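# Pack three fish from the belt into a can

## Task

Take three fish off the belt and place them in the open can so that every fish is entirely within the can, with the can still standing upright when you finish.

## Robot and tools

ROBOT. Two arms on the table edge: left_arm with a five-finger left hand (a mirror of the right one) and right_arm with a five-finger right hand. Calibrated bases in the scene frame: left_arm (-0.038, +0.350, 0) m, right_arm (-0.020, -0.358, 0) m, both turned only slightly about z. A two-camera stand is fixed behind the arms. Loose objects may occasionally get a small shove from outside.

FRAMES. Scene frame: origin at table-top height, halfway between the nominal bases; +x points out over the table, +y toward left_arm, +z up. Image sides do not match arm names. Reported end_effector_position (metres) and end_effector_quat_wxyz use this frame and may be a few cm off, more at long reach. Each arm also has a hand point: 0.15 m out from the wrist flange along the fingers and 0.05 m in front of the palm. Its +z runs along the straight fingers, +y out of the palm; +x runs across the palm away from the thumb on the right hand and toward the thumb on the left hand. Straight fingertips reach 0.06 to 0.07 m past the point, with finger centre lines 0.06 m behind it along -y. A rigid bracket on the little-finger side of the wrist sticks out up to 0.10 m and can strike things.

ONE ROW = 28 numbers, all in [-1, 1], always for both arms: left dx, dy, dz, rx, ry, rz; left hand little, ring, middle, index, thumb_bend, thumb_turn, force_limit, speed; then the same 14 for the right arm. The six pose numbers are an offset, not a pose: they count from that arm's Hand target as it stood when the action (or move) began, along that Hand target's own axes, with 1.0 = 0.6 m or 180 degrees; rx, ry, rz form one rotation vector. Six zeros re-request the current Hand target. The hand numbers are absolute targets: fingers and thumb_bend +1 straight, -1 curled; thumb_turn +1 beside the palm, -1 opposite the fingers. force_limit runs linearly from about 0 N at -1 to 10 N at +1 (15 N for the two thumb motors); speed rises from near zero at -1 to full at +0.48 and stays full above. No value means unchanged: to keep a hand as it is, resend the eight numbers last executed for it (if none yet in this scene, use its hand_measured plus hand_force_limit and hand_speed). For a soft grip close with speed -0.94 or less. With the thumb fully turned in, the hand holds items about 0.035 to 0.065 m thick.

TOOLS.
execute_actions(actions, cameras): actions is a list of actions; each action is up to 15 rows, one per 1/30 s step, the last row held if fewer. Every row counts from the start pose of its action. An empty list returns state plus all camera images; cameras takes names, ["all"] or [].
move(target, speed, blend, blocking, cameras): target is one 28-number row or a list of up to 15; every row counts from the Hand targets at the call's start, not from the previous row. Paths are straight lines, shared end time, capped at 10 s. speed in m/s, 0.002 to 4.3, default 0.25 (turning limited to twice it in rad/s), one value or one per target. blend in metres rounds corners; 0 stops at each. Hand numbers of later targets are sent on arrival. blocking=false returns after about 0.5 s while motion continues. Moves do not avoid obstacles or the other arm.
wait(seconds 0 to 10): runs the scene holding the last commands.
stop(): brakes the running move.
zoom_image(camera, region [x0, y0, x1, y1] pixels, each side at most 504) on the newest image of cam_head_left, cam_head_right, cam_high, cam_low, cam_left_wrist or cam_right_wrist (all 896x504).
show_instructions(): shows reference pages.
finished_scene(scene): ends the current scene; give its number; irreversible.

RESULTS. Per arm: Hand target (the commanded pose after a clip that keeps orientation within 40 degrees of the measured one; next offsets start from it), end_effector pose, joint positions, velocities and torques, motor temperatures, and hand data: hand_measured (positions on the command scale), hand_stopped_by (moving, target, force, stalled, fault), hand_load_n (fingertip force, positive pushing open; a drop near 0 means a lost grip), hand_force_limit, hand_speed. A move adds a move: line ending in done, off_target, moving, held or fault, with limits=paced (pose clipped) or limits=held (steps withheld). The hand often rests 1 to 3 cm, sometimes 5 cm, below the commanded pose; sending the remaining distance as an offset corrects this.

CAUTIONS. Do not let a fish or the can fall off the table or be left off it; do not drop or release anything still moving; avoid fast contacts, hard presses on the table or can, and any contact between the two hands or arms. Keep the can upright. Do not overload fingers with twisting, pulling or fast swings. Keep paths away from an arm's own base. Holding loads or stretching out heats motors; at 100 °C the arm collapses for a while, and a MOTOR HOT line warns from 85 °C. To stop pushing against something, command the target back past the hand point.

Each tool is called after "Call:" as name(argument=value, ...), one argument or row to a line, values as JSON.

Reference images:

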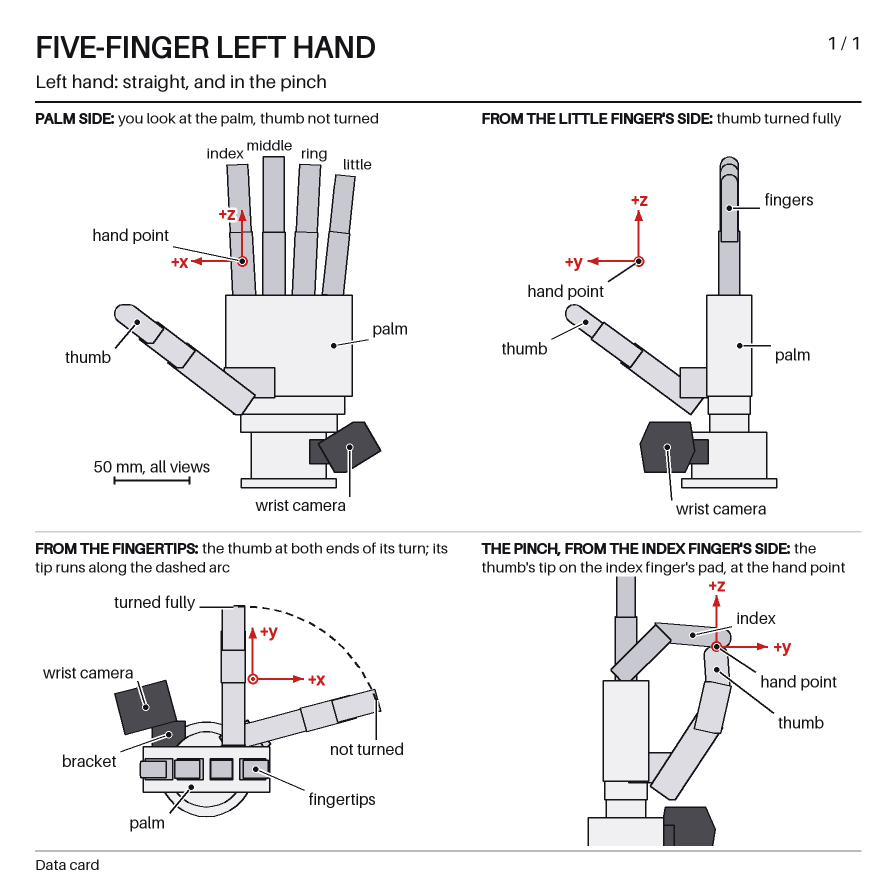

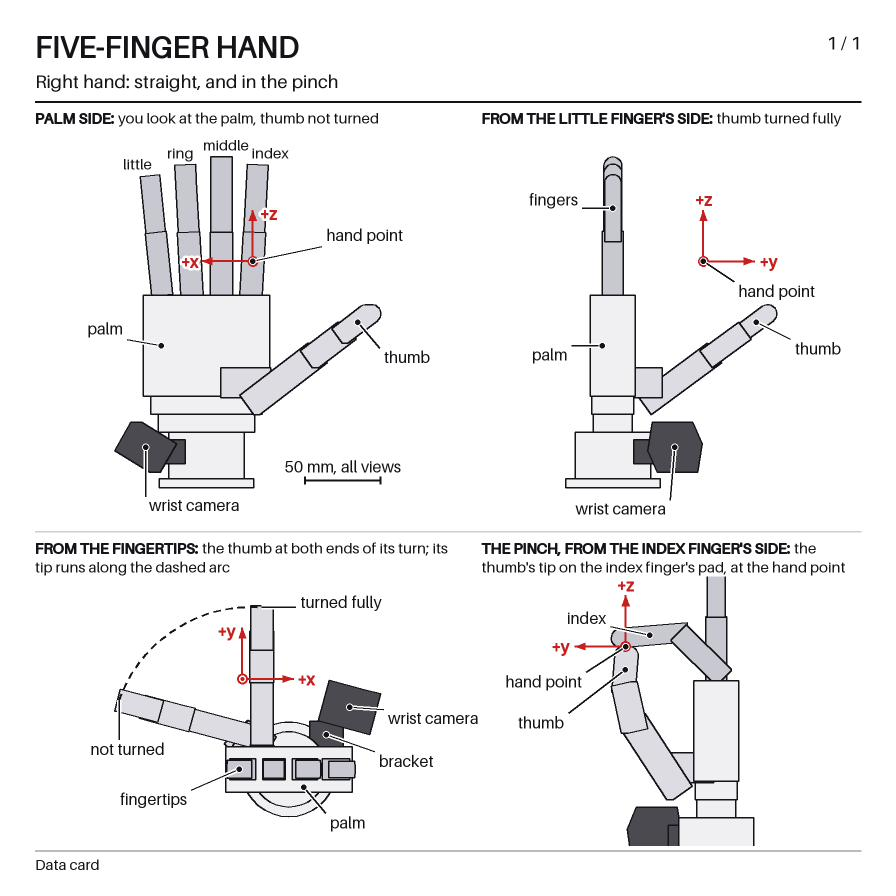

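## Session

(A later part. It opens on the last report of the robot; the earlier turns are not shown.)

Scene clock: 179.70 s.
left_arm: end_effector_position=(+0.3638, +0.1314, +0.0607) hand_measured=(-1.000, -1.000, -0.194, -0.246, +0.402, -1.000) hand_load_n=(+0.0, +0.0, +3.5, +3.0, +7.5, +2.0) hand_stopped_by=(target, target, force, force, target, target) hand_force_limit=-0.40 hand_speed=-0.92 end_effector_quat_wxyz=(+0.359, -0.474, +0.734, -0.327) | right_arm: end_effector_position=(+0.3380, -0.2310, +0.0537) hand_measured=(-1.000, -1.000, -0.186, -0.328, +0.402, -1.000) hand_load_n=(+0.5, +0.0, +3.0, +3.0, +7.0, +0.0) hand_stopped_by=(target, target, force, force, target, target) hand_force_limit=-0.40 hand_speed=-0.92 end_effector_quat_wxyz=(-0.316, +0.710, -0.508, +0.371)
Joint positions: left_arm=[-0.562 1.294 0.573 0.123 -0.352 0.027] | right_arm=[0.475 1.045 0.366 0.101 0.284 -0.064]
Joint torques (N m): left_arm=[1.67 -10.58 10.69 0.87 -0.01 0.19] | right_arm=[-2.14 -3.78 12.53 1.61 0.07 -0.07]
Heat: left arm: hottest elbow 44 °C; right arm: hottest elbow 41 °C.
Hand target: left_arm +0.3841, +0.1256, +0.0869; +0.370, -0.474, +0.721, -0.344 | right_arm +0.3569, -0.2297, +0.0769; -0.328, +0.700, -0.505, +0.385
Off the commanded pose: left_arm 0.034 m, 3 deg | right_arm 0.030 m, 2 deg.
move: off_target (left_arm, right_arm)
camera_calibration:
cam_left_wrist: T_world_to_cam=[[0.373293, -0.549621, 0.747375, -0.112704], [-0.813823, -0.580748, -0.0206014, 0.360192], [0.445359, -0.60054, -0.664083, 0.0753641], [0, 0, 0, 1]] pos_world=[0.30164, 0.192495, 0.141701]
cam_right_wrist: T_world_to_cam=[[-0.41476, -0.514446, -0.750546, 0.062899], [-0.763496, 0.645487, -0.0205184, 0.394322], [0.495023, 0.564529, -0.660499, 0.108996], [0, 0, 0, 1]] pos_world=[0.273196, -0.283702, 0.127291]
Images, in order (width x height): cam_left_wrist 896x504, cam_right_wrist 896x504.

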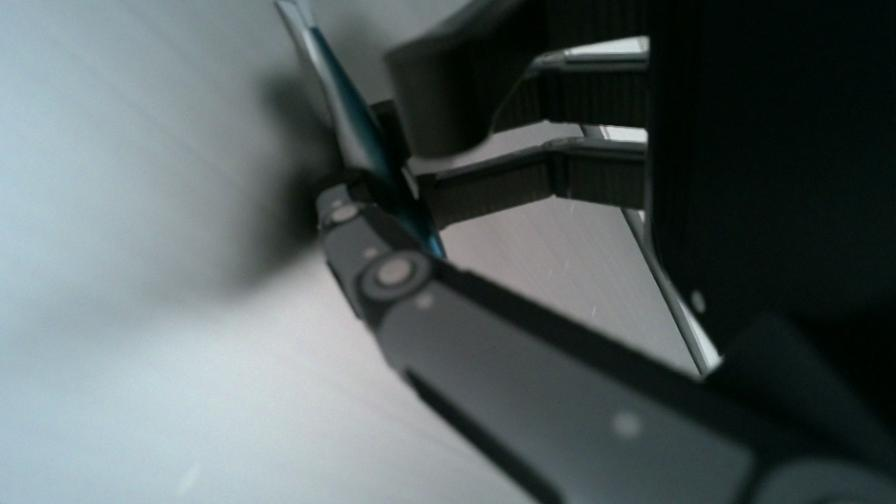

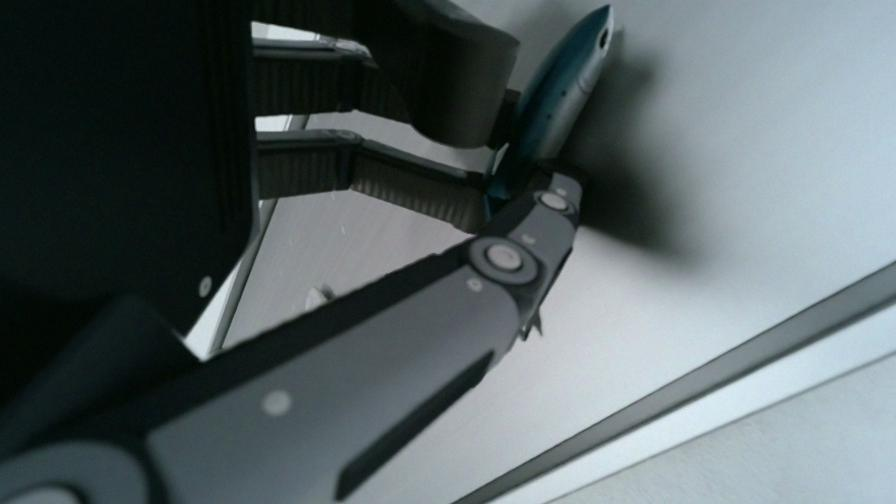

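Call:
move(
  target=[-0.0277,-0.113,-0.0652,0,0,0,-1,-1,-0.45,-0.45,0.4,-1,-0.4,-0.92,0.0277,-0.113,-0.0652,0,0,0,-1,-1,-0.45,-0.45,0.4,-1,-0.4,-0.92],
  speed=0.08,
  cameras=["all"],
)

Scene clock: 185.37 s.
left_arm: end_effector_position=(+0.3658, +0.1301, +0.1357) hand_measured=(-1.000, -1.000, -0.194, -0.246, +0.402, -1.000) hand_load_n=(+0.0, +0.0, +4.0, +3.0, +7.5, +1.5) hand_stopped_by=(target, target, force, force, target, target) hand_force_limit=-0.40 hand_speed=-0.92 end_effector_quat_wxyz=(+0.358, -0.474, +0.735, -0.326) | right_arm: end_effector_position=(+0.3402, -0.2301, +0.1270) hand_measured=(-1.000, -1.000, -0.186, -0.328, +0.402, -1.000) hand_load_n=(+0.0, +0.0, +2.5, +3.0, +7.0, +0.0) hand_stopped_by=(target, target, force, force, target, target) hand_force_limit=-0.40 hand_speed=-0.92 end_effector_quat_wxyz=(-0.313, +0.712, -0.509, +0.370)
Joint positions: left_arm=[-0.562 1.153 0.699 -0.148 -0.352 0.029] | right_arm=[0.475 0.891 0.513 -0.208 0.284 -0.064]
Joint torques (N m): left_arm=[1.9 -9.41 12.21 1.01 0 0.16] | right_arm=[-1.96 -3.08 14.48 1.7 0.07 -0.08]
Heat: left arm: hottest elbow 44 °C; right arm: hottest elbow 42 °C.
Hand target: left_arm +0.3842, +0.1255, +0.1671; +0.370, -0.473, +0.721, -0.344 | right_arm +0.3568, -0.2298, +0.1567; -0.328, +0.700, -0.505, +0.384
Off the commanded pose: left_arm 0.037 m, 3 deg | right_arm 0.034 m, 3 deg.
move: off_target (left_arm, right_arm)
camera_calibration:
cam_left_wrist: T_world_to_cam=[[0.374949, -0.551985, 0.744799, -0.170081], [-0.81426, -0.580154, -0.0200456, 0.362623], [0.443163, -0.598944, -0.666988, 0.124536], [0, 0, 0, 1]] pos_world=[0.303852, 0.191085, 0.217009]
cam_right_wrist: T_world_to_cam=[[-0.419506, -0.517243, -0.745972, 0.119592], [-0.763862, 0.645135, -0.0177579, 0.396702], [0.490438, 0.56237, -0.665741, 0.157446], [0, 0, 0, 1]] pos_world=[0.275978, -0.282611, 0.201074]

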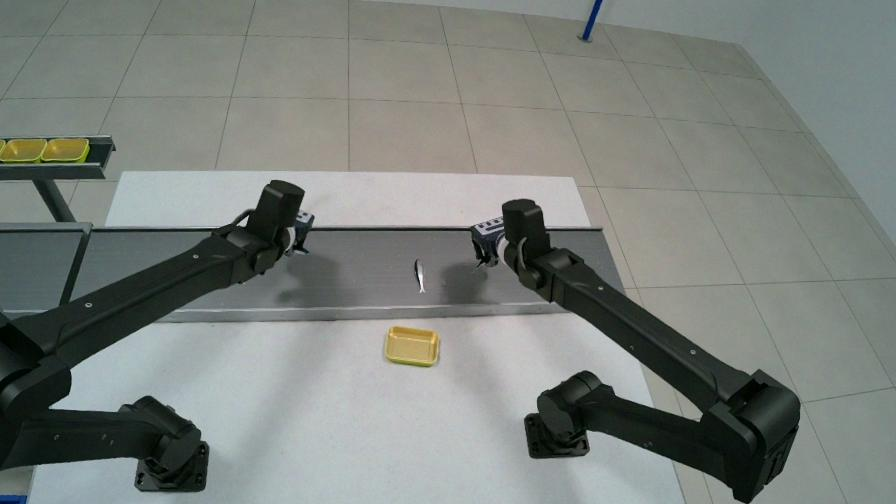

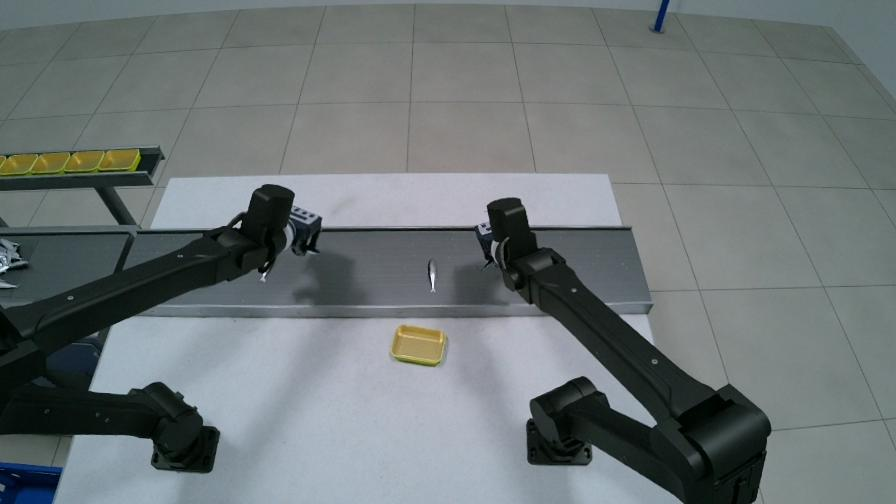

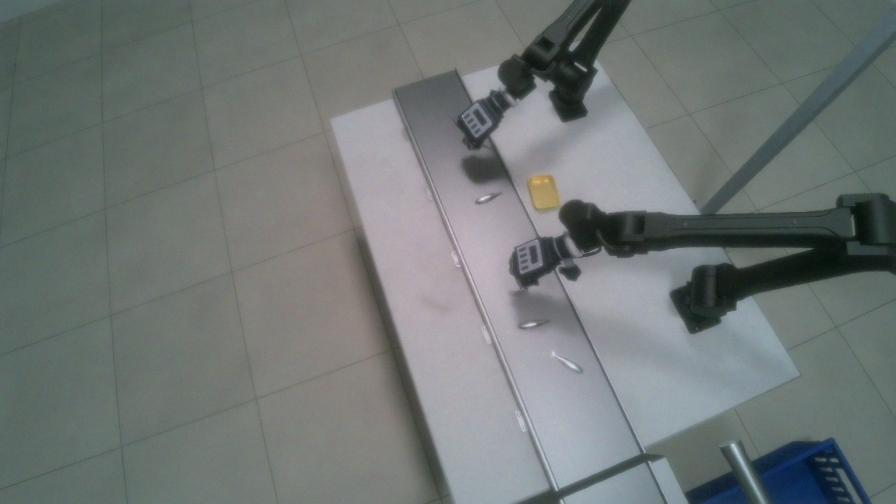

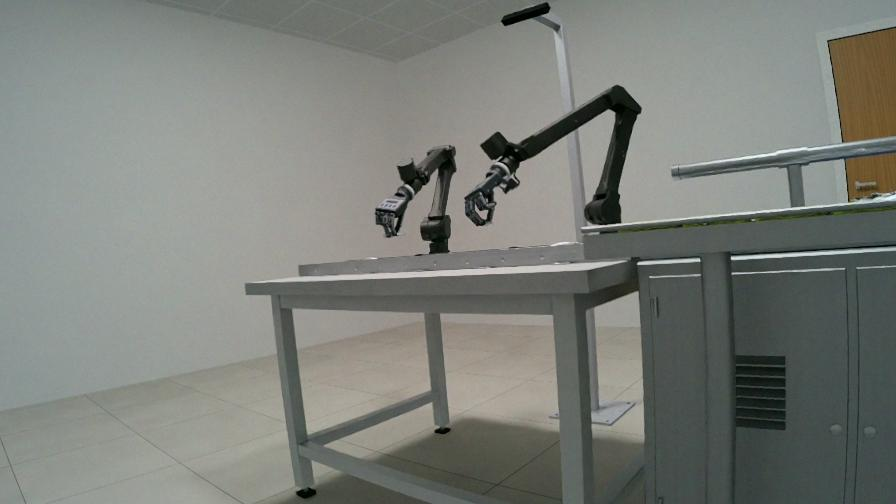

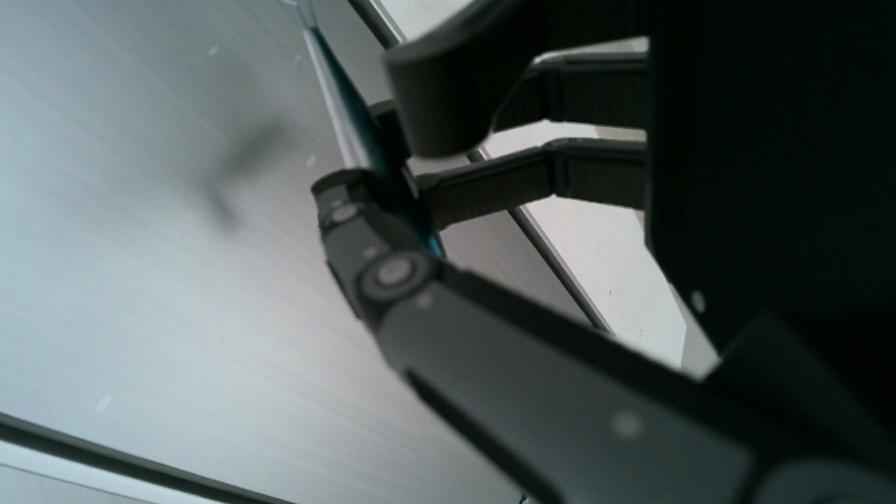

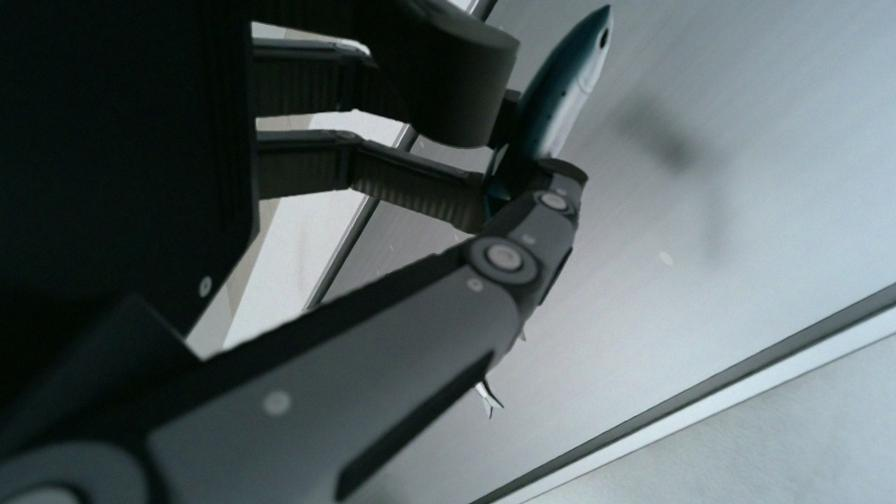

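Call:
move(
  target=[0.4617,-0.0037,-0.1827,-0.0087,-0.0353,-0.0204,-1,-1,-0.45,-0.45,0.4,-1,-0.4,-0.92,-0.032,0.1588,0.0617,0,0,0,-1,-1,-0.45,-0.45,0.4,-1,-0.4,-0.92],
  speed=0.14,
  cameras=["cam_left_wrist","cam_right_wrist"],
)

Scene clock: 235.77 s.
left_arm: end_effector_position=(+0.2125, -0.0981, +0.1535) hand_measured=(-1.000, -1.000, -0.194, -0.246, +0.402, -1.000) hand_load_n=(+0.0, +0.0, +3.5, +3.0, +7.5, +2.0) hand_stopped_by=(target, target, force, force, target, target) hand_force_limit=-0.40 hand_speed=-0.92 end_effector_quat_wxyz=(+0.396, -0.516, +0.694, -0.308) | right_arm: end_effector_position=(+0.3397, -0.2303, +0.0565) hand_measured=(-1.000, -1.000, -0.186, -0.328, +0.402, -1.000) hand_load_n=(+0.0, +0.0, +3.0, +3.0, +7.0, +0.0) hand_stopped_by=(target, target, force, force, target, target) hand_force_limit=-0.40 hand_speed=-0.92 end_effector_quat_wxyz=(-0.331, +0.700, -0.505, +0.380)
Joint positions: left_arm=[-1.287 1.49 1.116 -0.742 -0.985 -0.769] | right_arm=[0.475 1.038 0.345 0.156 0.284 -0.064]
Joint torques (N m): left_arm=[0.85 -12.1 11.77 0.28 -0.72 -0.01] | right_arm=[-1.55 -1.85 8.23 2.62 0.15 -0.05]
Motor temperatures (°C): left_arm=[25 30 58 25 23 22] | right_arm=[24 26 50 23 24 22]
Heat: left arm: hottest elbow 58 °C; right arm: hottest elbow 50 °C.
Hand target: left_arm +0.2139, -0.1189, +0.1652; +0.392, -0.520, +0.689, -0.319 | right_arm +0.3421, -0.2349, +0.0541; -0.328, +0.700, -0.505, +0.385
Off the commanded pose: left_arm 0.024 m, 2 deg | right_arm 0.006 m, 1 deg.
move: off_target (left_arm)
camera_calibration:
cam_left_wrist: T_world_to_cam=[[0.41752, -0.500029, 0.758715, -0.257969], [-0.724679, -0.686971, -0.0539559, 0.0814382], [0.548195, -0.527297, -0.649184, 0.0496398], [0, 0, 0, 1]] pos_world=[0.139511, -0.0468711, 0.232344]
cam_right_wrist: T_world_to_cam=[[-0.386068, -0.502445, -0.773628, 0.0603508], [-0.762637, 0.645664, -0.0387534, 0.396041], [0.518976, 0.575036, -0.632453, 0.102209], [0, 0, 0, 1]] pos_world=[0.272291, -0.284161, 0.12668]
Images, in order (width x height): cam_left_wrist 896x504, cam_right_wrist 896x504.

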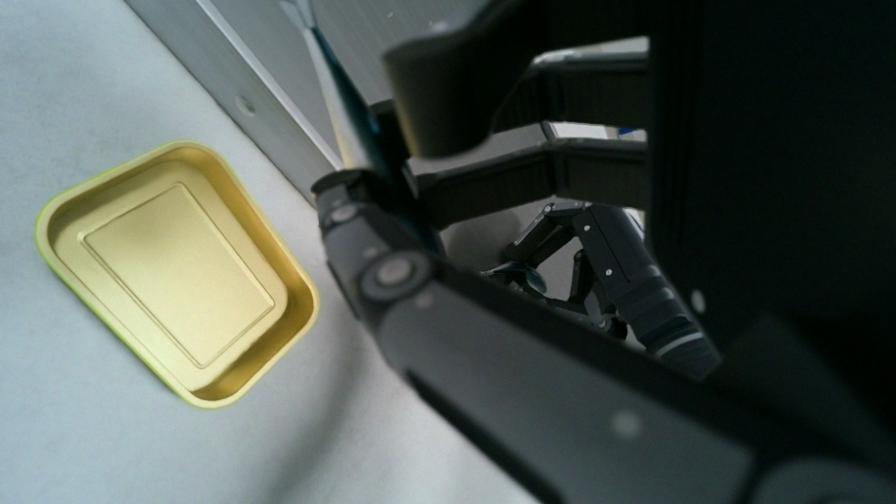

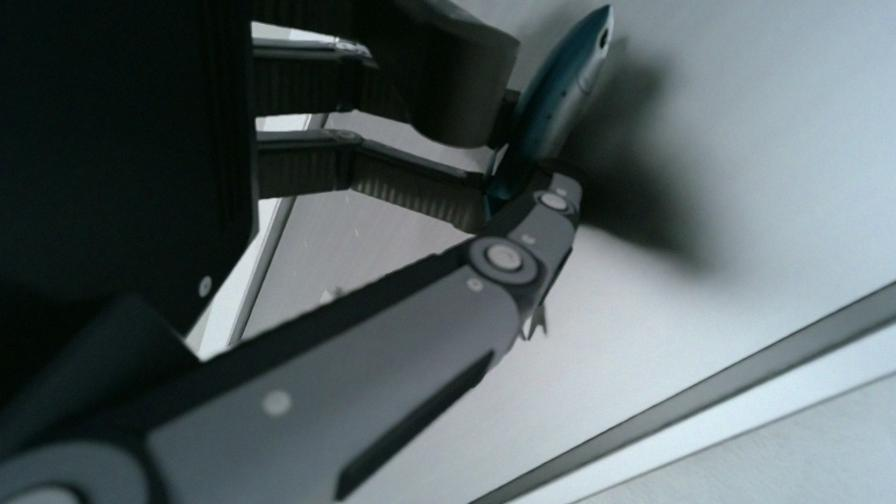

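Call:
move(
  target=[0.0195,0.1628,0.0408,0,0,0,-1,-1,-0.45,-0.45,0.4,-1,-0.4,-0.92,0,0,0,0,0,0,-1,-1,0.05,0.05,0.44,-1,-0.4,-0.6],
  speed=0.1,
  cameras=["cam_left_wrist","cam_right_wrist"],
)

Scene clock: 258.70 s.
left_arm: end_effector_position=(+0.1936, -0.1045, +0.0803) hand_measured=(-1.000, -1.000, -0.194, -0.246, +0.402, -1.000) hand_load_n=(+0.0, +0.0, +3.5, +2.5, +7.5, +1.5) hand_stopped_by=(target, target, force, force, target, target) hand_force_limit=-0.40 hand_speed=-0.92 end_effector_quat_wxyz=(+0.390, -0.524, +0.685, -0.322) | right_arm: end_effector_position=(+0.3402, -0.2301, +0.0571) hand_measured=(-1.000, -1.000, +0.050, +0.050, +0.440, -1.000) hand_load_n=(+0.0, +0.0, -0.5, +0.0, +0.0, +0.0) hand_stopped_by=(target, target, target, target, target, target) hand_force_limit=-0.40 hand_speed=-0.60 end_effector_quat_wxyz=(-0.332, +0.700, -0.505, +0.381)
Joint positions: left_arm=[-1.332 1.58 1.003 -0.57 -1.006 -0.853] | right_arm=[0.475 1.038 0.345 0.159 0.284 -0.064]
Joint torques (N m): left_arm=[-0.38 -12.4 6.75 1.1 -0.74 -0.03] | right_arm=[-1.67 -1.85 8.18 2.51 0.15 -0.05]
Motor temperatures (°C): left_arm=[25 31 56 25 24 22] | right_arm=[24 26 46 24 24 22]
Heat: left arm: hottest elbow 56 °C; right arm: hottest elbow 46 °C.
Hand target: left_arm +0.1878, -0.1060, +0.0679; +0.391, -0.520, +0.689, -0.319 | right_arm +0.3421, -0.2349, +0.0541; -0.328, +0.700, -0.505, +0.385
Off the commanded pose: left_arm 0.014 m, 1 deg | right_arm 0.006 m, 1 deg.
move: off_target (left_arm)
camera_calibration:
cam_left_wrist: T_world_to_cam=[[0.413534, -0.469375, 0.780177, -0.195474], [-0.720653, -0.692432, -0.034602, 0.0565297], [0.556461, -0.547928, -0.624601, 0.00323927], [0, 0, 0, 1]] pos_world=[0.119771, -0.0508328, 0.156484]
cam_right_wrist: T_world_to_cam=[[-0.384218, -0.501564, -0.77512, 0.0606925], [-0.762534, 0.645719, -0.0398522, 0.396347], [0.520498, 0.575743, -0.630556, 0.10173], [0, 0, 0, 1]] pos_world=[0.272597, -0.284058, 0.126986]
Images, in order (width x height): cam_left_wrist 896x504, cam_right_wrist 896x504.

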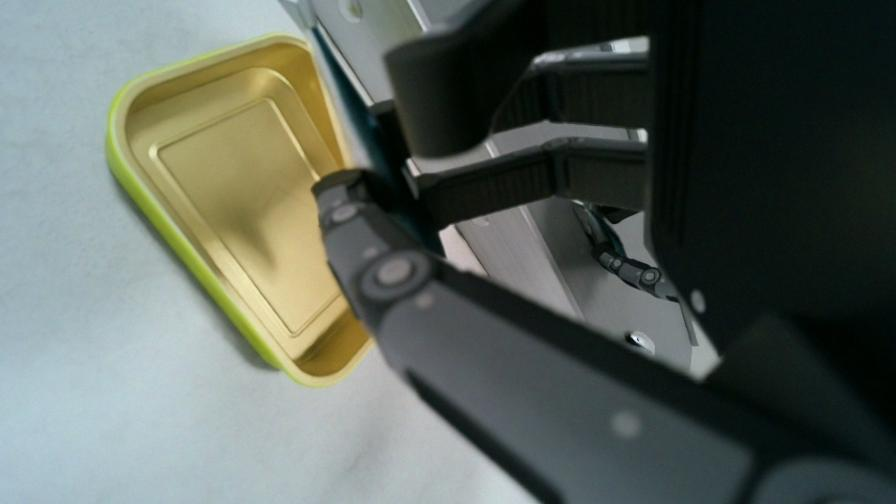

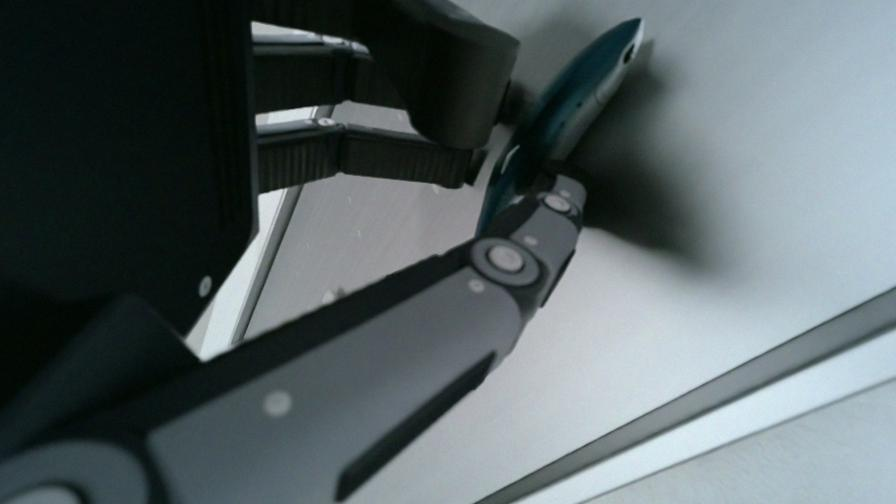

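Call:
zoom_image(
  camera="cam_left_wrist",
  region=[80, 0, 480, 400],
)

Scaled by 1.260.

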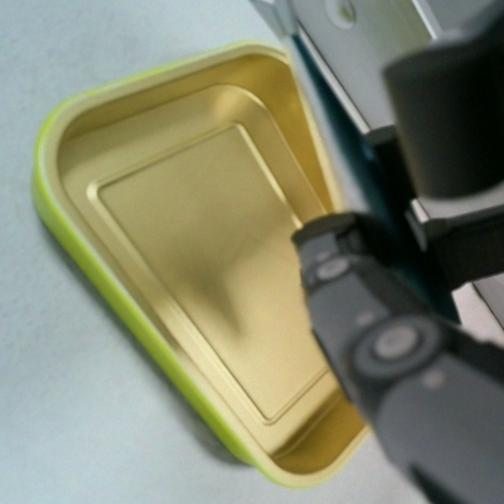

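Call:
move(
  target=[
    [0.0144,0.0252,0.0011,0.0035,0.0141,0.0082,-1,-1,-0.45,-0.45,0.4,-1,-0.4,-0.92,0.0105,0.0117,-0.0137,-0.0058,0.0235,0.0136,-1,-1,0.05,0.05,0.44,-1,-0.4,-0.6],
    [0.0216,0.0547,0.018,0.0035,0.0141,0.0082,-1,-1,-0.45,-0.45,0.4,-1,-0.4,-0.92,0.0105,0.0117,-0.0137,-0.0058,0.0235,0.0136,-1,-1,0.05,0.05,0.44,-1,-0.4,-0.6],
  ],
  speed=0.04,
  cameras=["cam_left_wrist","cam_right_wrist","cam_head_left","cam_high"],
)

Scene clock: 309.40 s.
left_arm: end_effector_position=(+0.1876, -0.1111, +0.0468) hand_measured=(-1.000, -1.000, -0.194, -0.246, +0.402, -1.000) hand_load_n=(+0.0, +0.0, +4.0, +3.0, +7.5, +1.5) hand_stopped_by=(target, target, force, force, target, target) hand_force_limit=-0.40 hand_speed=-0.92 end_effector_quat_wxyz=(+0.382, -0.512, +0.691, -0.337) | right_arm: end_effector_position=(+0.3392, -0.2469, +0.0566) hand_measured=(-1.000, -1.000, +0.050, +0.050, +0.440, -1.000) hand_load_n=(+0.0, +0.0, +0.0, +0.0, +0.0, +0.0) hand_stopped_by=(target, target, target, target, target, target) hand_force_limit=-0.40 hand_speed=-0.60 end_effector_quat_wxyz=(-0.311, +0.674, -0.534, +0.404)
Joint positions: left_arm=[-1.344 1.627 0.943 -0.406 -0.997 -0.806] | right_arm=[0.477 1.024 0.333 0.147 0.379 -0.024]
Joint torques (N m): left_arm=[0.26 -12.63 6.13 1.21 -0.45 0.17] | right_arm=[0.62 -3.14 7.84 1.54 0.37 0.19]
Motor temperatures (°C): left_arm=[25 33 48 25 25 22] | right_arm=[24 26 42 24 24 22]
Heat: left arm: hottest elbow 48 °C; right arm: hottest elbow 42 °C.
Hand target: left_arm +0.1799, -0.1106, +0.0322; +0.383, -0.501, +0.702, -0.330 | right_arm +0.3329, -0.2435, +0.0533; -0.311, +0.677, -0.535, +0.398
Off the commanded pose: left_arm 0.017 m, 2 deg | right_arm 0.008 m, 1 deg.
move: off_target (left_arm)
camera_calibration:
cam_left_wrist: T_world_to_cam=[[0.389047, -0.472576, 0.790768, -0.166235], [-0.747397, -0.663747, -0.0289569, 0.0543212], [0.538554, -0.579752, -0.61143, -0.0186097], [0, 0, 0, 1]] pos_world=[0.115295, -0.0532921, 0.121648]
cam_right_wrist: T_world_to_cam=[[-0.423949, -0.471981, -0.772982, 0.0722109], [-0.695035, 0.716756, -0.0564511, 0.402066], [0.580684, 0.513318, -0.631911, 0.0759098], [0, 0, 0, 1]] pos_world=[0.265984, -0.293067, 0.126483]
Images, in order (width x height): cam_head_left 896x504, cam_high 896x504, cam_left_wrist 896x504, cam_right_wrist 896x504.

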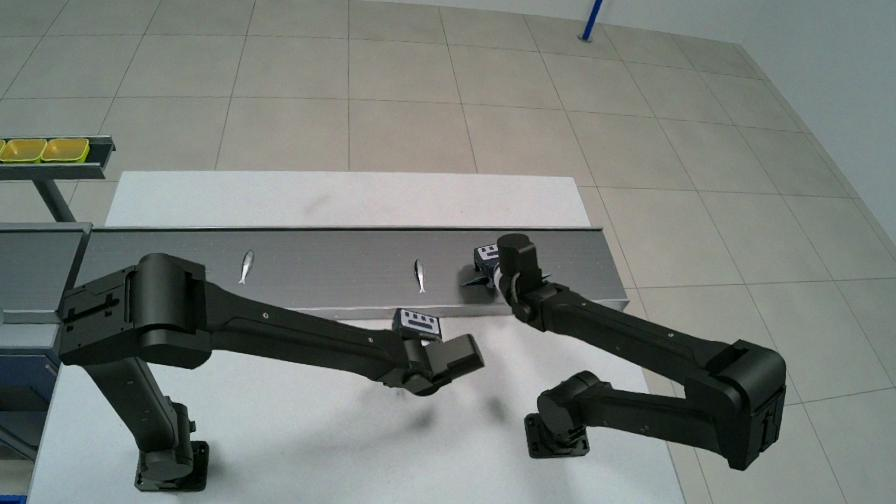

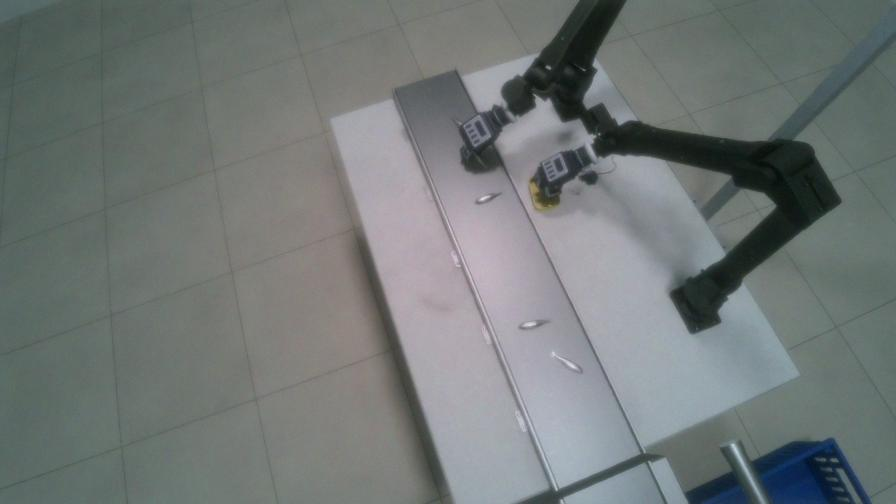

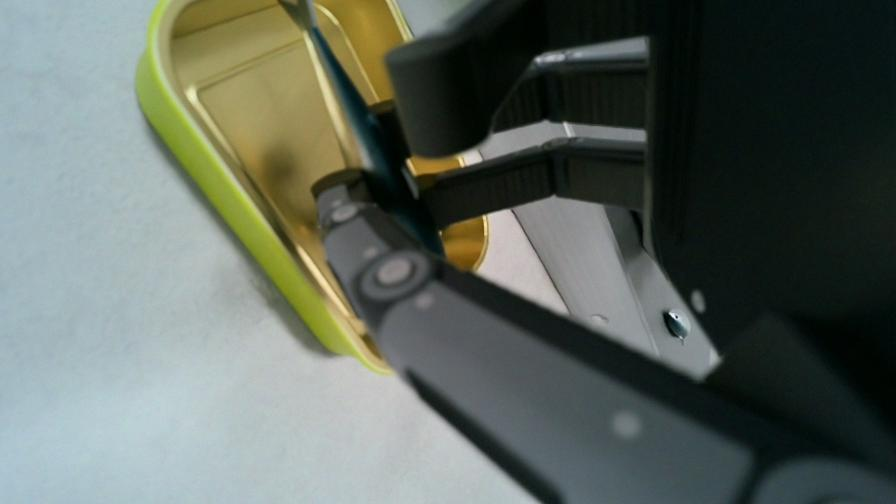

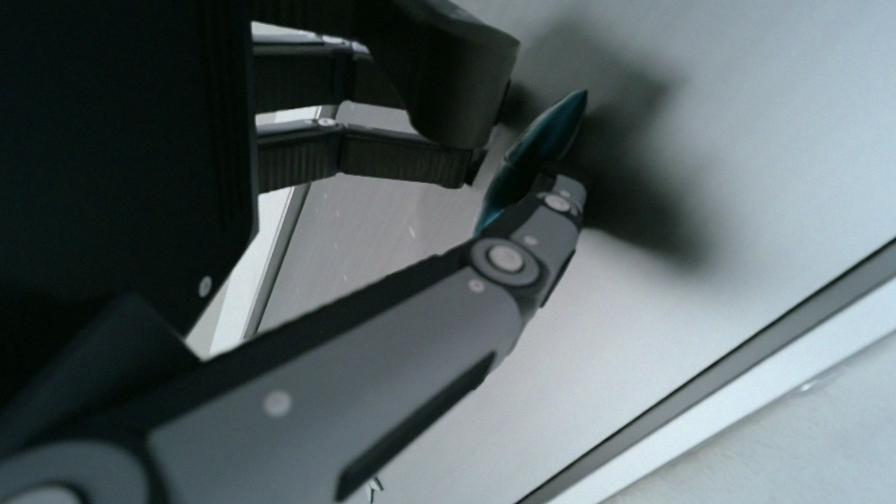

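Call:
move(
  target=[
    [0.0014,0.0113,0.0004,0,0,0,-1,-1,-0.45,-0.45,0.4,-1,-0.4,-0.92,-0.0103,0.0042,-0.0124,0,0,0,-1,-1,0.05,0.05,0.44,-1,-0.4,-0.6],
    [0.0014,0.0113,0.0004,0,0,0,-1,-1,-0.1,-0.1,0.47,-1,-0.4,-0.85,-0.0103,0.0042,-0.0124,0,0,0,-1,-1,0.05,0.05,0.44,-1,-0.4,-0.6],
  ],
  speed=0.03,
  cameras=["cam_left_wrist","cam_right_wrist"],
)

Scene clock: 336.80 s.
left_arm: end_effector_position=(+0.1841, -0.1099, +0.0406) hand_measured=(-1.000, -1.000, -0.100, -0.100, +0.470, -1.000) hand_load_n=(+0.5, +0.0, +0.0, +0.0, +0.0, +0.0) hand_stopped_by=(target, target, target, target, target, target) hand_force_limit=-0.40 hand_speed=-0.85 end_effector_quat_wxyz=(+0.382, -0.509, +0.695, -0.335) | right_arm: end_effector_position=(+0.3310, -0.2423, +0.0568) hand_measured=(-1.000, -1.000, +0.050, +0.050, +0.440, -1.000) hand_load_n=(+0.0, +0.0, +0.0, +0.0, +0.0, +0.0) hand_stopped_by=(target, target, target, target, target, target) hand_force_limit=-0.40 hand_speed=-0.60 end_effector_quat_wxyz=(-0.310, +0.674, -0.535, +0.405)
Joint positions: left_arm=[-1.351 1.635 0.934 -0.397 -0.997 -0.805] | right_arm=[0.512 1.001 0.324 0.125 0.412 -0.005]
Joint torques (N m): left_arm=[-0.09 -12.63 6.08 1.06 -0.53 0.07] | right_arm=[0.5 -2.96 7.9 1.55 0.32 0.21]
Heat: left arm: hottest elbow 44 °C; right arm: hottest elbow 40 °C.
Hand target: left_arm +0.1769, -0.1094, +0.0262; +0.383, -0.501, +0.702, -0.330 | right_arm +0.3246, -0.2380, +0.0536; -0.311, +0.677, -0.535, +0.398
Off the commanded pose: left_arm 0.016 m, 1 deg | right_arm 0.008 m, 1 deg.
move: off_target (left_arm); target 2's new numbers were sent with left_arm's hand 0.016 m and 1 deg from that target
camera_calibration:
cam_left_wrist: T_world_to_cam=[[0.387132, -0.481285, 0.786443, -0.159804], [-0.751824, -0.658541, -0.032922, 0.0538729], [0.53375, -0.578522, -0.616784, -0.0186272], [0, 0, 0, 1]] pos_world=[0.112311, -0.0522103, 0.115962]
cam_right_wrist: T_world_to_cam=[[-0.425256, -0.472393, -0.772012, 0.0713735], [-0.693107, 0.718508, -0.0578622, 0.392928], [0.582031, 0.510481, -0.632969, 0.0773231], [0, 0, 0, 1]] pos_world=[0.257688, -0.288077, 0.12678]
Images, in order (width x height): cam_left_wrist 896x504, cam_right_wrist 896x504.

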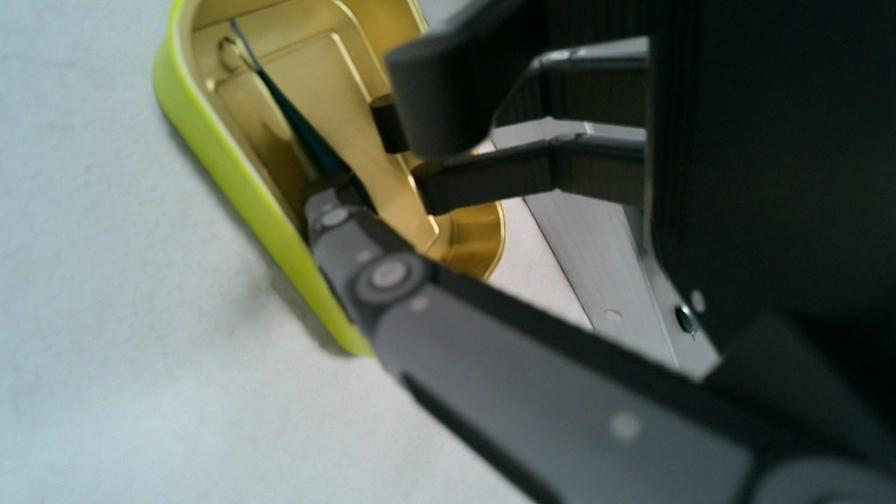

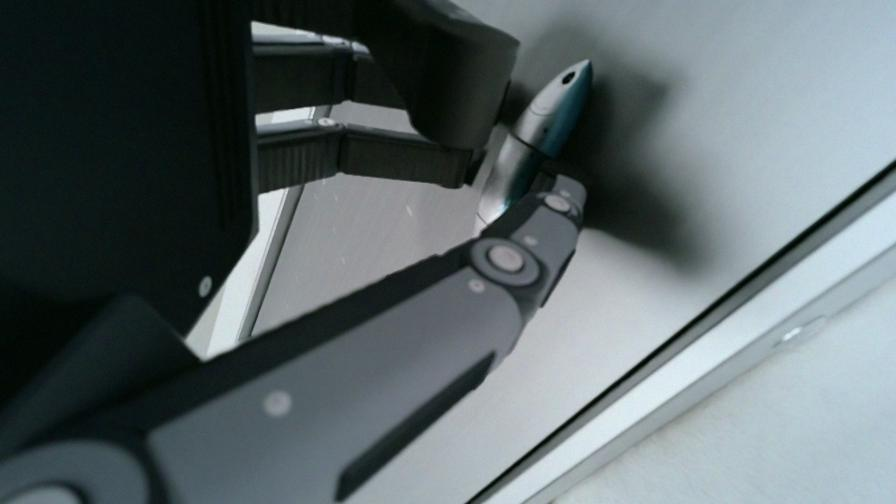

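Call:
move(
  target=[
    [0.0083,-0.0622,-0.0152,0,0,0,-1,-1,-0.1,-0.1,0.47,-1,-0.4,-0.85,0,0,0,0,0,0,-1,-1,-0.45,-0.25,0.4,-1,-0.4,-0.92],
    [-0.0194,-0.1752,-0.0804,0,0,0,-1,-1,-0.1,-0.1,0.47,-1,-0.4,-0.85,0,0,0,0,0,0,-1,-1,-0.45,-0.25,0.4,-1,-0.4,-0.92],
  ],
  speed=0.06,
  cameras=["cam_left_wrist","cam_right_wrist","cam_head_left","cam_head_right"],
)

Scene clock: 354.37 s.
left_arm: end_effector_position=(+0.1830, -0.1054, +0.1160) hand_measured=(-1.000, -1.000, -0.100, -0.100, +0.470, -1.000) hand_load_n=(+0.0, +0.0, +0.0, +0.0, +0.0, +0.0) hand_stopped_by=(target, target, target, target, target, target) hand_force_limit=-0.40 hand_speed=-0.85 end_effector_quat_wxyz=(+0.393, -0.496, +0.709, -0.310) | right_arm: end_effector_position=(+0.3297, -0.2424, +0.0554) hand_measured=(-1.000, -1.000, -0.112, -0.150, +0.402, -1.000) hand_load_n=(+0.0, +0.0, +2.5, +3.0, +4.5, -1.0) hand_stopped_by=(target, target, force, force, target, target) hand_force_limit=-0.40 hand_speed=-0.92 end_effector_quat_wxyz=(-0.308, +0.675, -0.535, +0.403)
Joint positions: left_arm=[-1.351 1.53 1.059 -0.684 -0.995 -0.793] | right_arm=[0.513 1.001 0.323 0.121 0.412 -0.004]
Joint torques (N m): left_arm=[1.2 -15.56 11.15 0.24 -0.46 0.12] | right_arm=[0.5 -2.84 7.99 1.63 0.33 0.2]
Heat: left arm: hottest elbow 44 °C; right arm: hottest elbow 41 °C.
Hand target: left_arm +0.1849, -0.1240, +0.1413; +0.383, -0.501, +0.702, -0.330 | right_arm +0.3246, -0.2380, +0.0536; -0.311, +0.677, -0.535, +0.398
Off the commanded pose: left_arm 0.031 m, 3 deg | right_arm 0.007 m, 1 deg.
move: off_target (left_arm)
camera_calibration:
cam_left_wrist: T_world_to_cam=[[0.393082, -0.534591, 0.748131, -0.218851], [-0.756776, -0.65023, -0.0670096, 0.0642722], [0.52228, -0.539828, -0.660159, 0.042311], [0, 0, 0, 1]] pos_world=[0.112568, -0.0523633, 0.195968]
cam_right_wrist: T_world_to_cam=[[-0.4284, -0.473576, -0.769545, 0.0702709], [-0.693796, 0.718019, -0.0556358, 0.391997], [0.578896, 0.510073, -0.636164, 0.0784139], [0, 0, 0, 1]] pos_world=[0.256676, -0.288179, 0.12577]
Images, in order (width x height): cam_head_left 896x504, cam_head_right 896x504, cam_left_wrist 896x504, cam_right_wrist 896x504.

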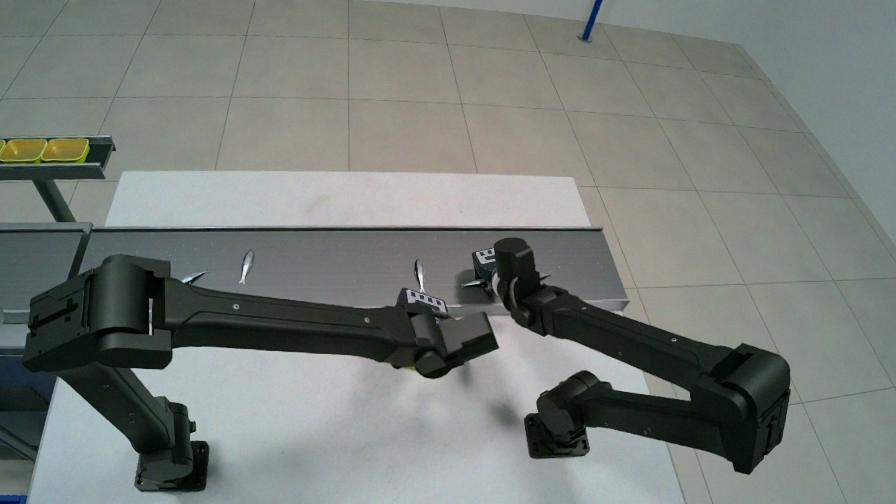

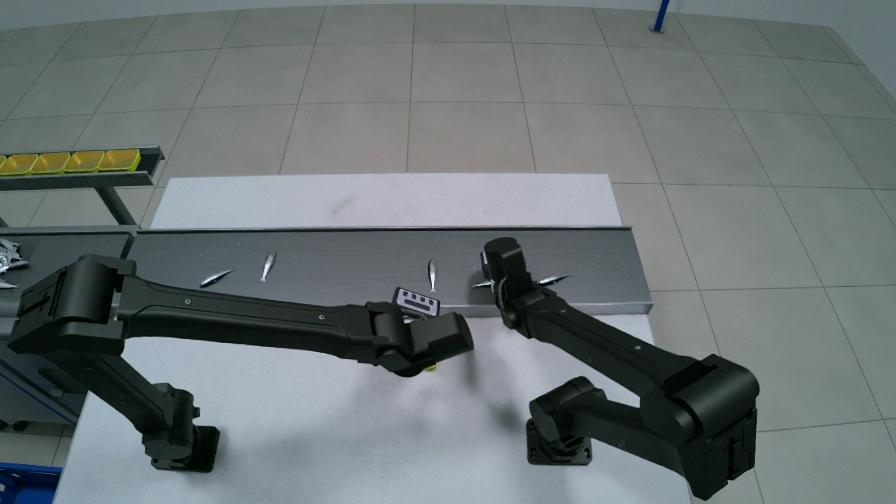

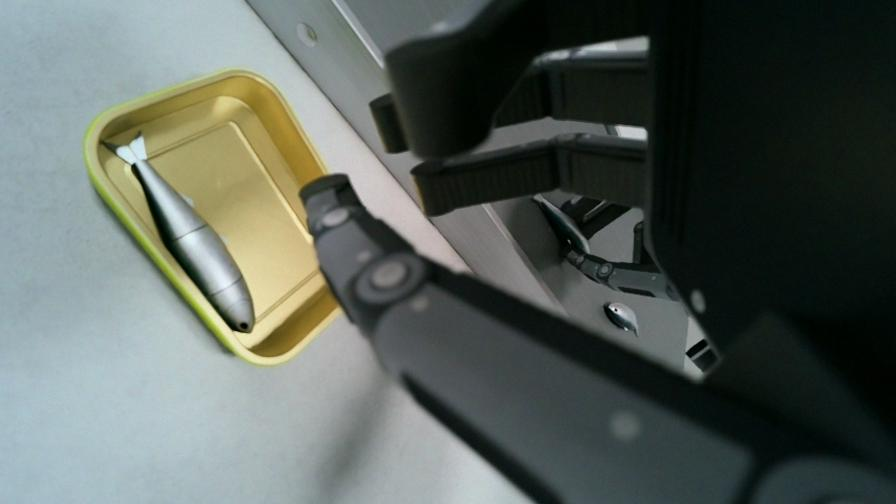

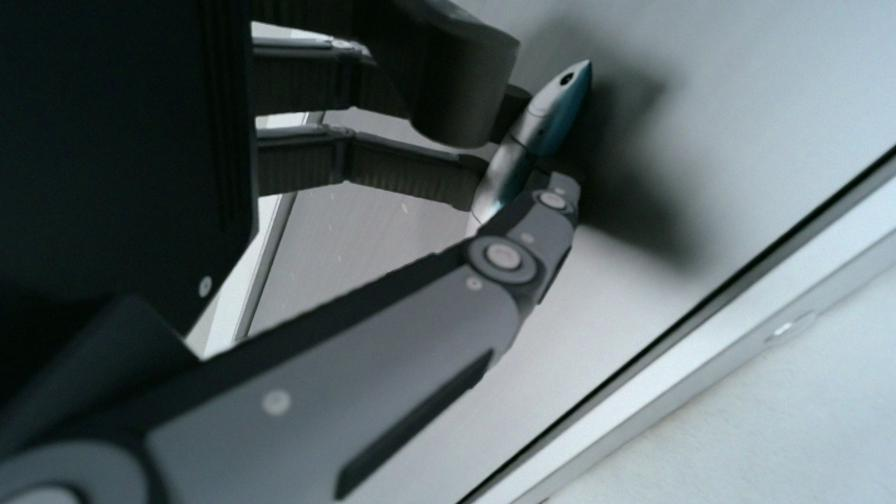

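Call:
move(
  target=[-0.793,0.0647,0.1954,-0.0573,-0.2334,-0.1348,-1,-1,0.05,0.05,0.4,-1,-0.4,-0.3,0.0037,-0.0505,0.0005,0,0,0,-1,-1,-0.45,-0.25,0.4,-1,-0.4,-0.92],
  speed=0.2,
  cameras=["cam_left_wrist","cam_right_wrist","cam_head_left"],
)

Scene clock: 385.03 s.
left_arm: end_effector_position=(+0.3654, +0.3279, +0.1549) hand_measured=(-1.000, -1.000, +0.050, +0.050, +0.400, -1.000) hand_load_n=(+0.0, +0.0, +0.0, +0.0, +0.0, +0.0) hand_stopped_by=(target, target, target, target, target, target) hand_force_limit=-0.40 hand_speed=-0.30 end_effector_quat_wxyz=(-0.486, +0.749, -0.427, +0.144) | right_arm: end_effector_position=(+0.3236, -0.2450, +0.0555) hand_measured=(-1.000, -1.000, -0.112, -0.150, +0.402, -1.000) hand_load_n=(+0.0, +0.0, +2.5, +2.5, +4.0, -0.5) hand_stopped_by=(target, target, force, force, target, target) hand_force_limit=-0.40 hand_speed=-0.92 end_effector_quat_wxyz=(-0.289, +0.688, -0.537, +0.393)
Joint positions: left_arm=[-0.324 1.092 0.735 -0.54 -0.899 -0.544] | right_arm=[0.513 0.983 0.346 0.03 0.41 -0.003]
Joint torques (N m): left_arm=[2.02 -6.36 8.17 1.54 -0.34 0.17] | right_arm=[-0.32 -3.14 12.81 1.54 0.11 0.14]
Heat: left arm: hottest elbow 51 °C; right arm: hottest elbow 40 °C.
Hand target: left_arm +0.3661, +0.3328, +0.1497; -0.486, +0.750, -0.427, +0.139 | right_arm +0.3394, -0.2332, +0.0795; -0.311, +0.677, -0.535, +0.398
Off the commanded pose: left_arm 0.007 m, 1 deg | right_arm 0.031 m, 3 deg.
move: off_target (right_arm)
camera_calibration:
cam_left_wrist: T_world_to_cam=[[0.624643, -0.033299, 0.780201, -0.34189], [-0.00574133, -0.999259, -0.0380518, 0.322229], [0.78089, 0.0192894, -0.624371, -0.0767542], [0, 0, 0, 1]] pos_world=[0.275346, 0.312086, 0.231081]
cam_right_wrist: T_world_to_cam=[[-0.462503, -0.489764, -0.739069, 0.0719204], [-0.696812, 0.716217, -0.0385609, 0.389126], [0.548219, 0.497157, -0.672526, 0.0920353], [0, 0, 0, 1]] pos_world=[0.253956, -0.289231, 0.130055]
Images, in order (width x height): cam_head_left 896x504, cam_left_wrist 896x504, cam_right_wrist 896x504.

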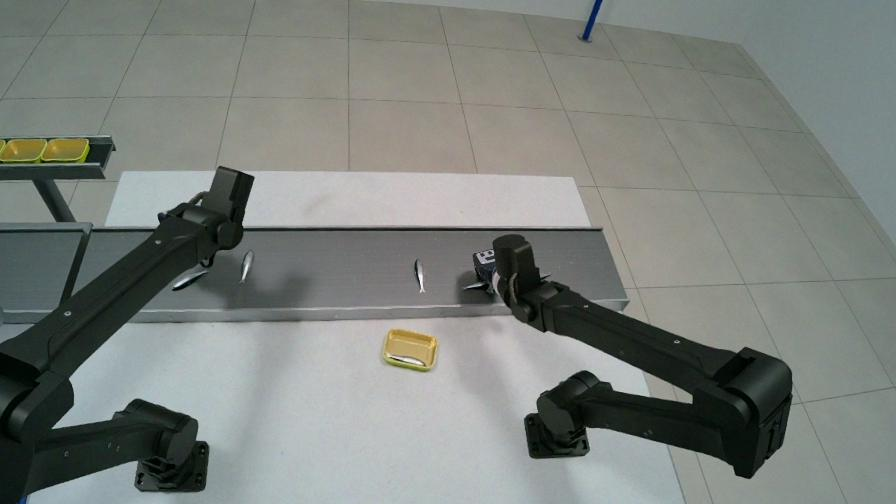

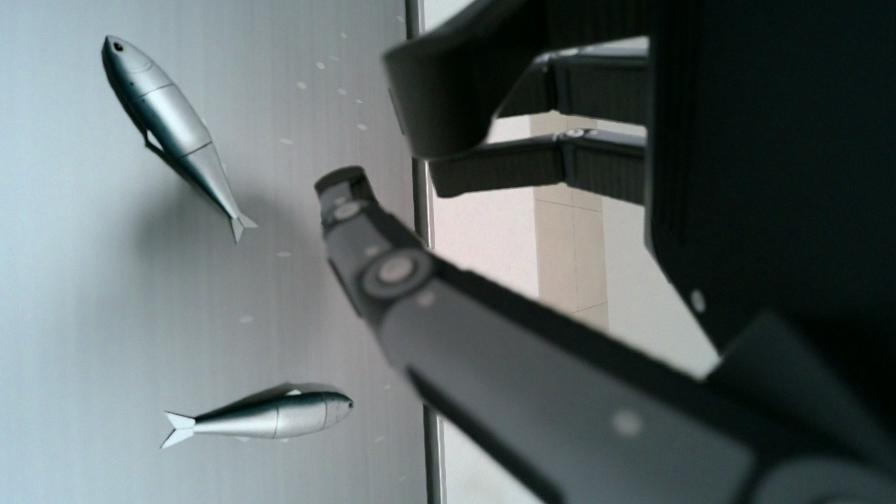

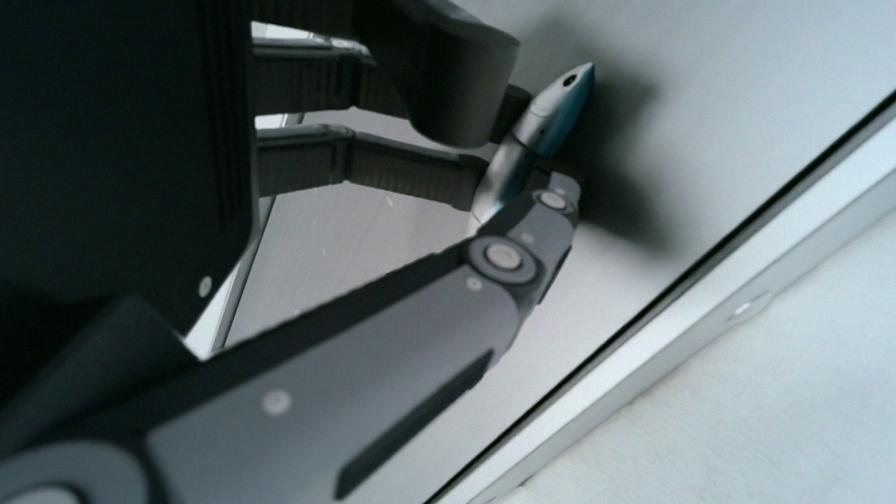

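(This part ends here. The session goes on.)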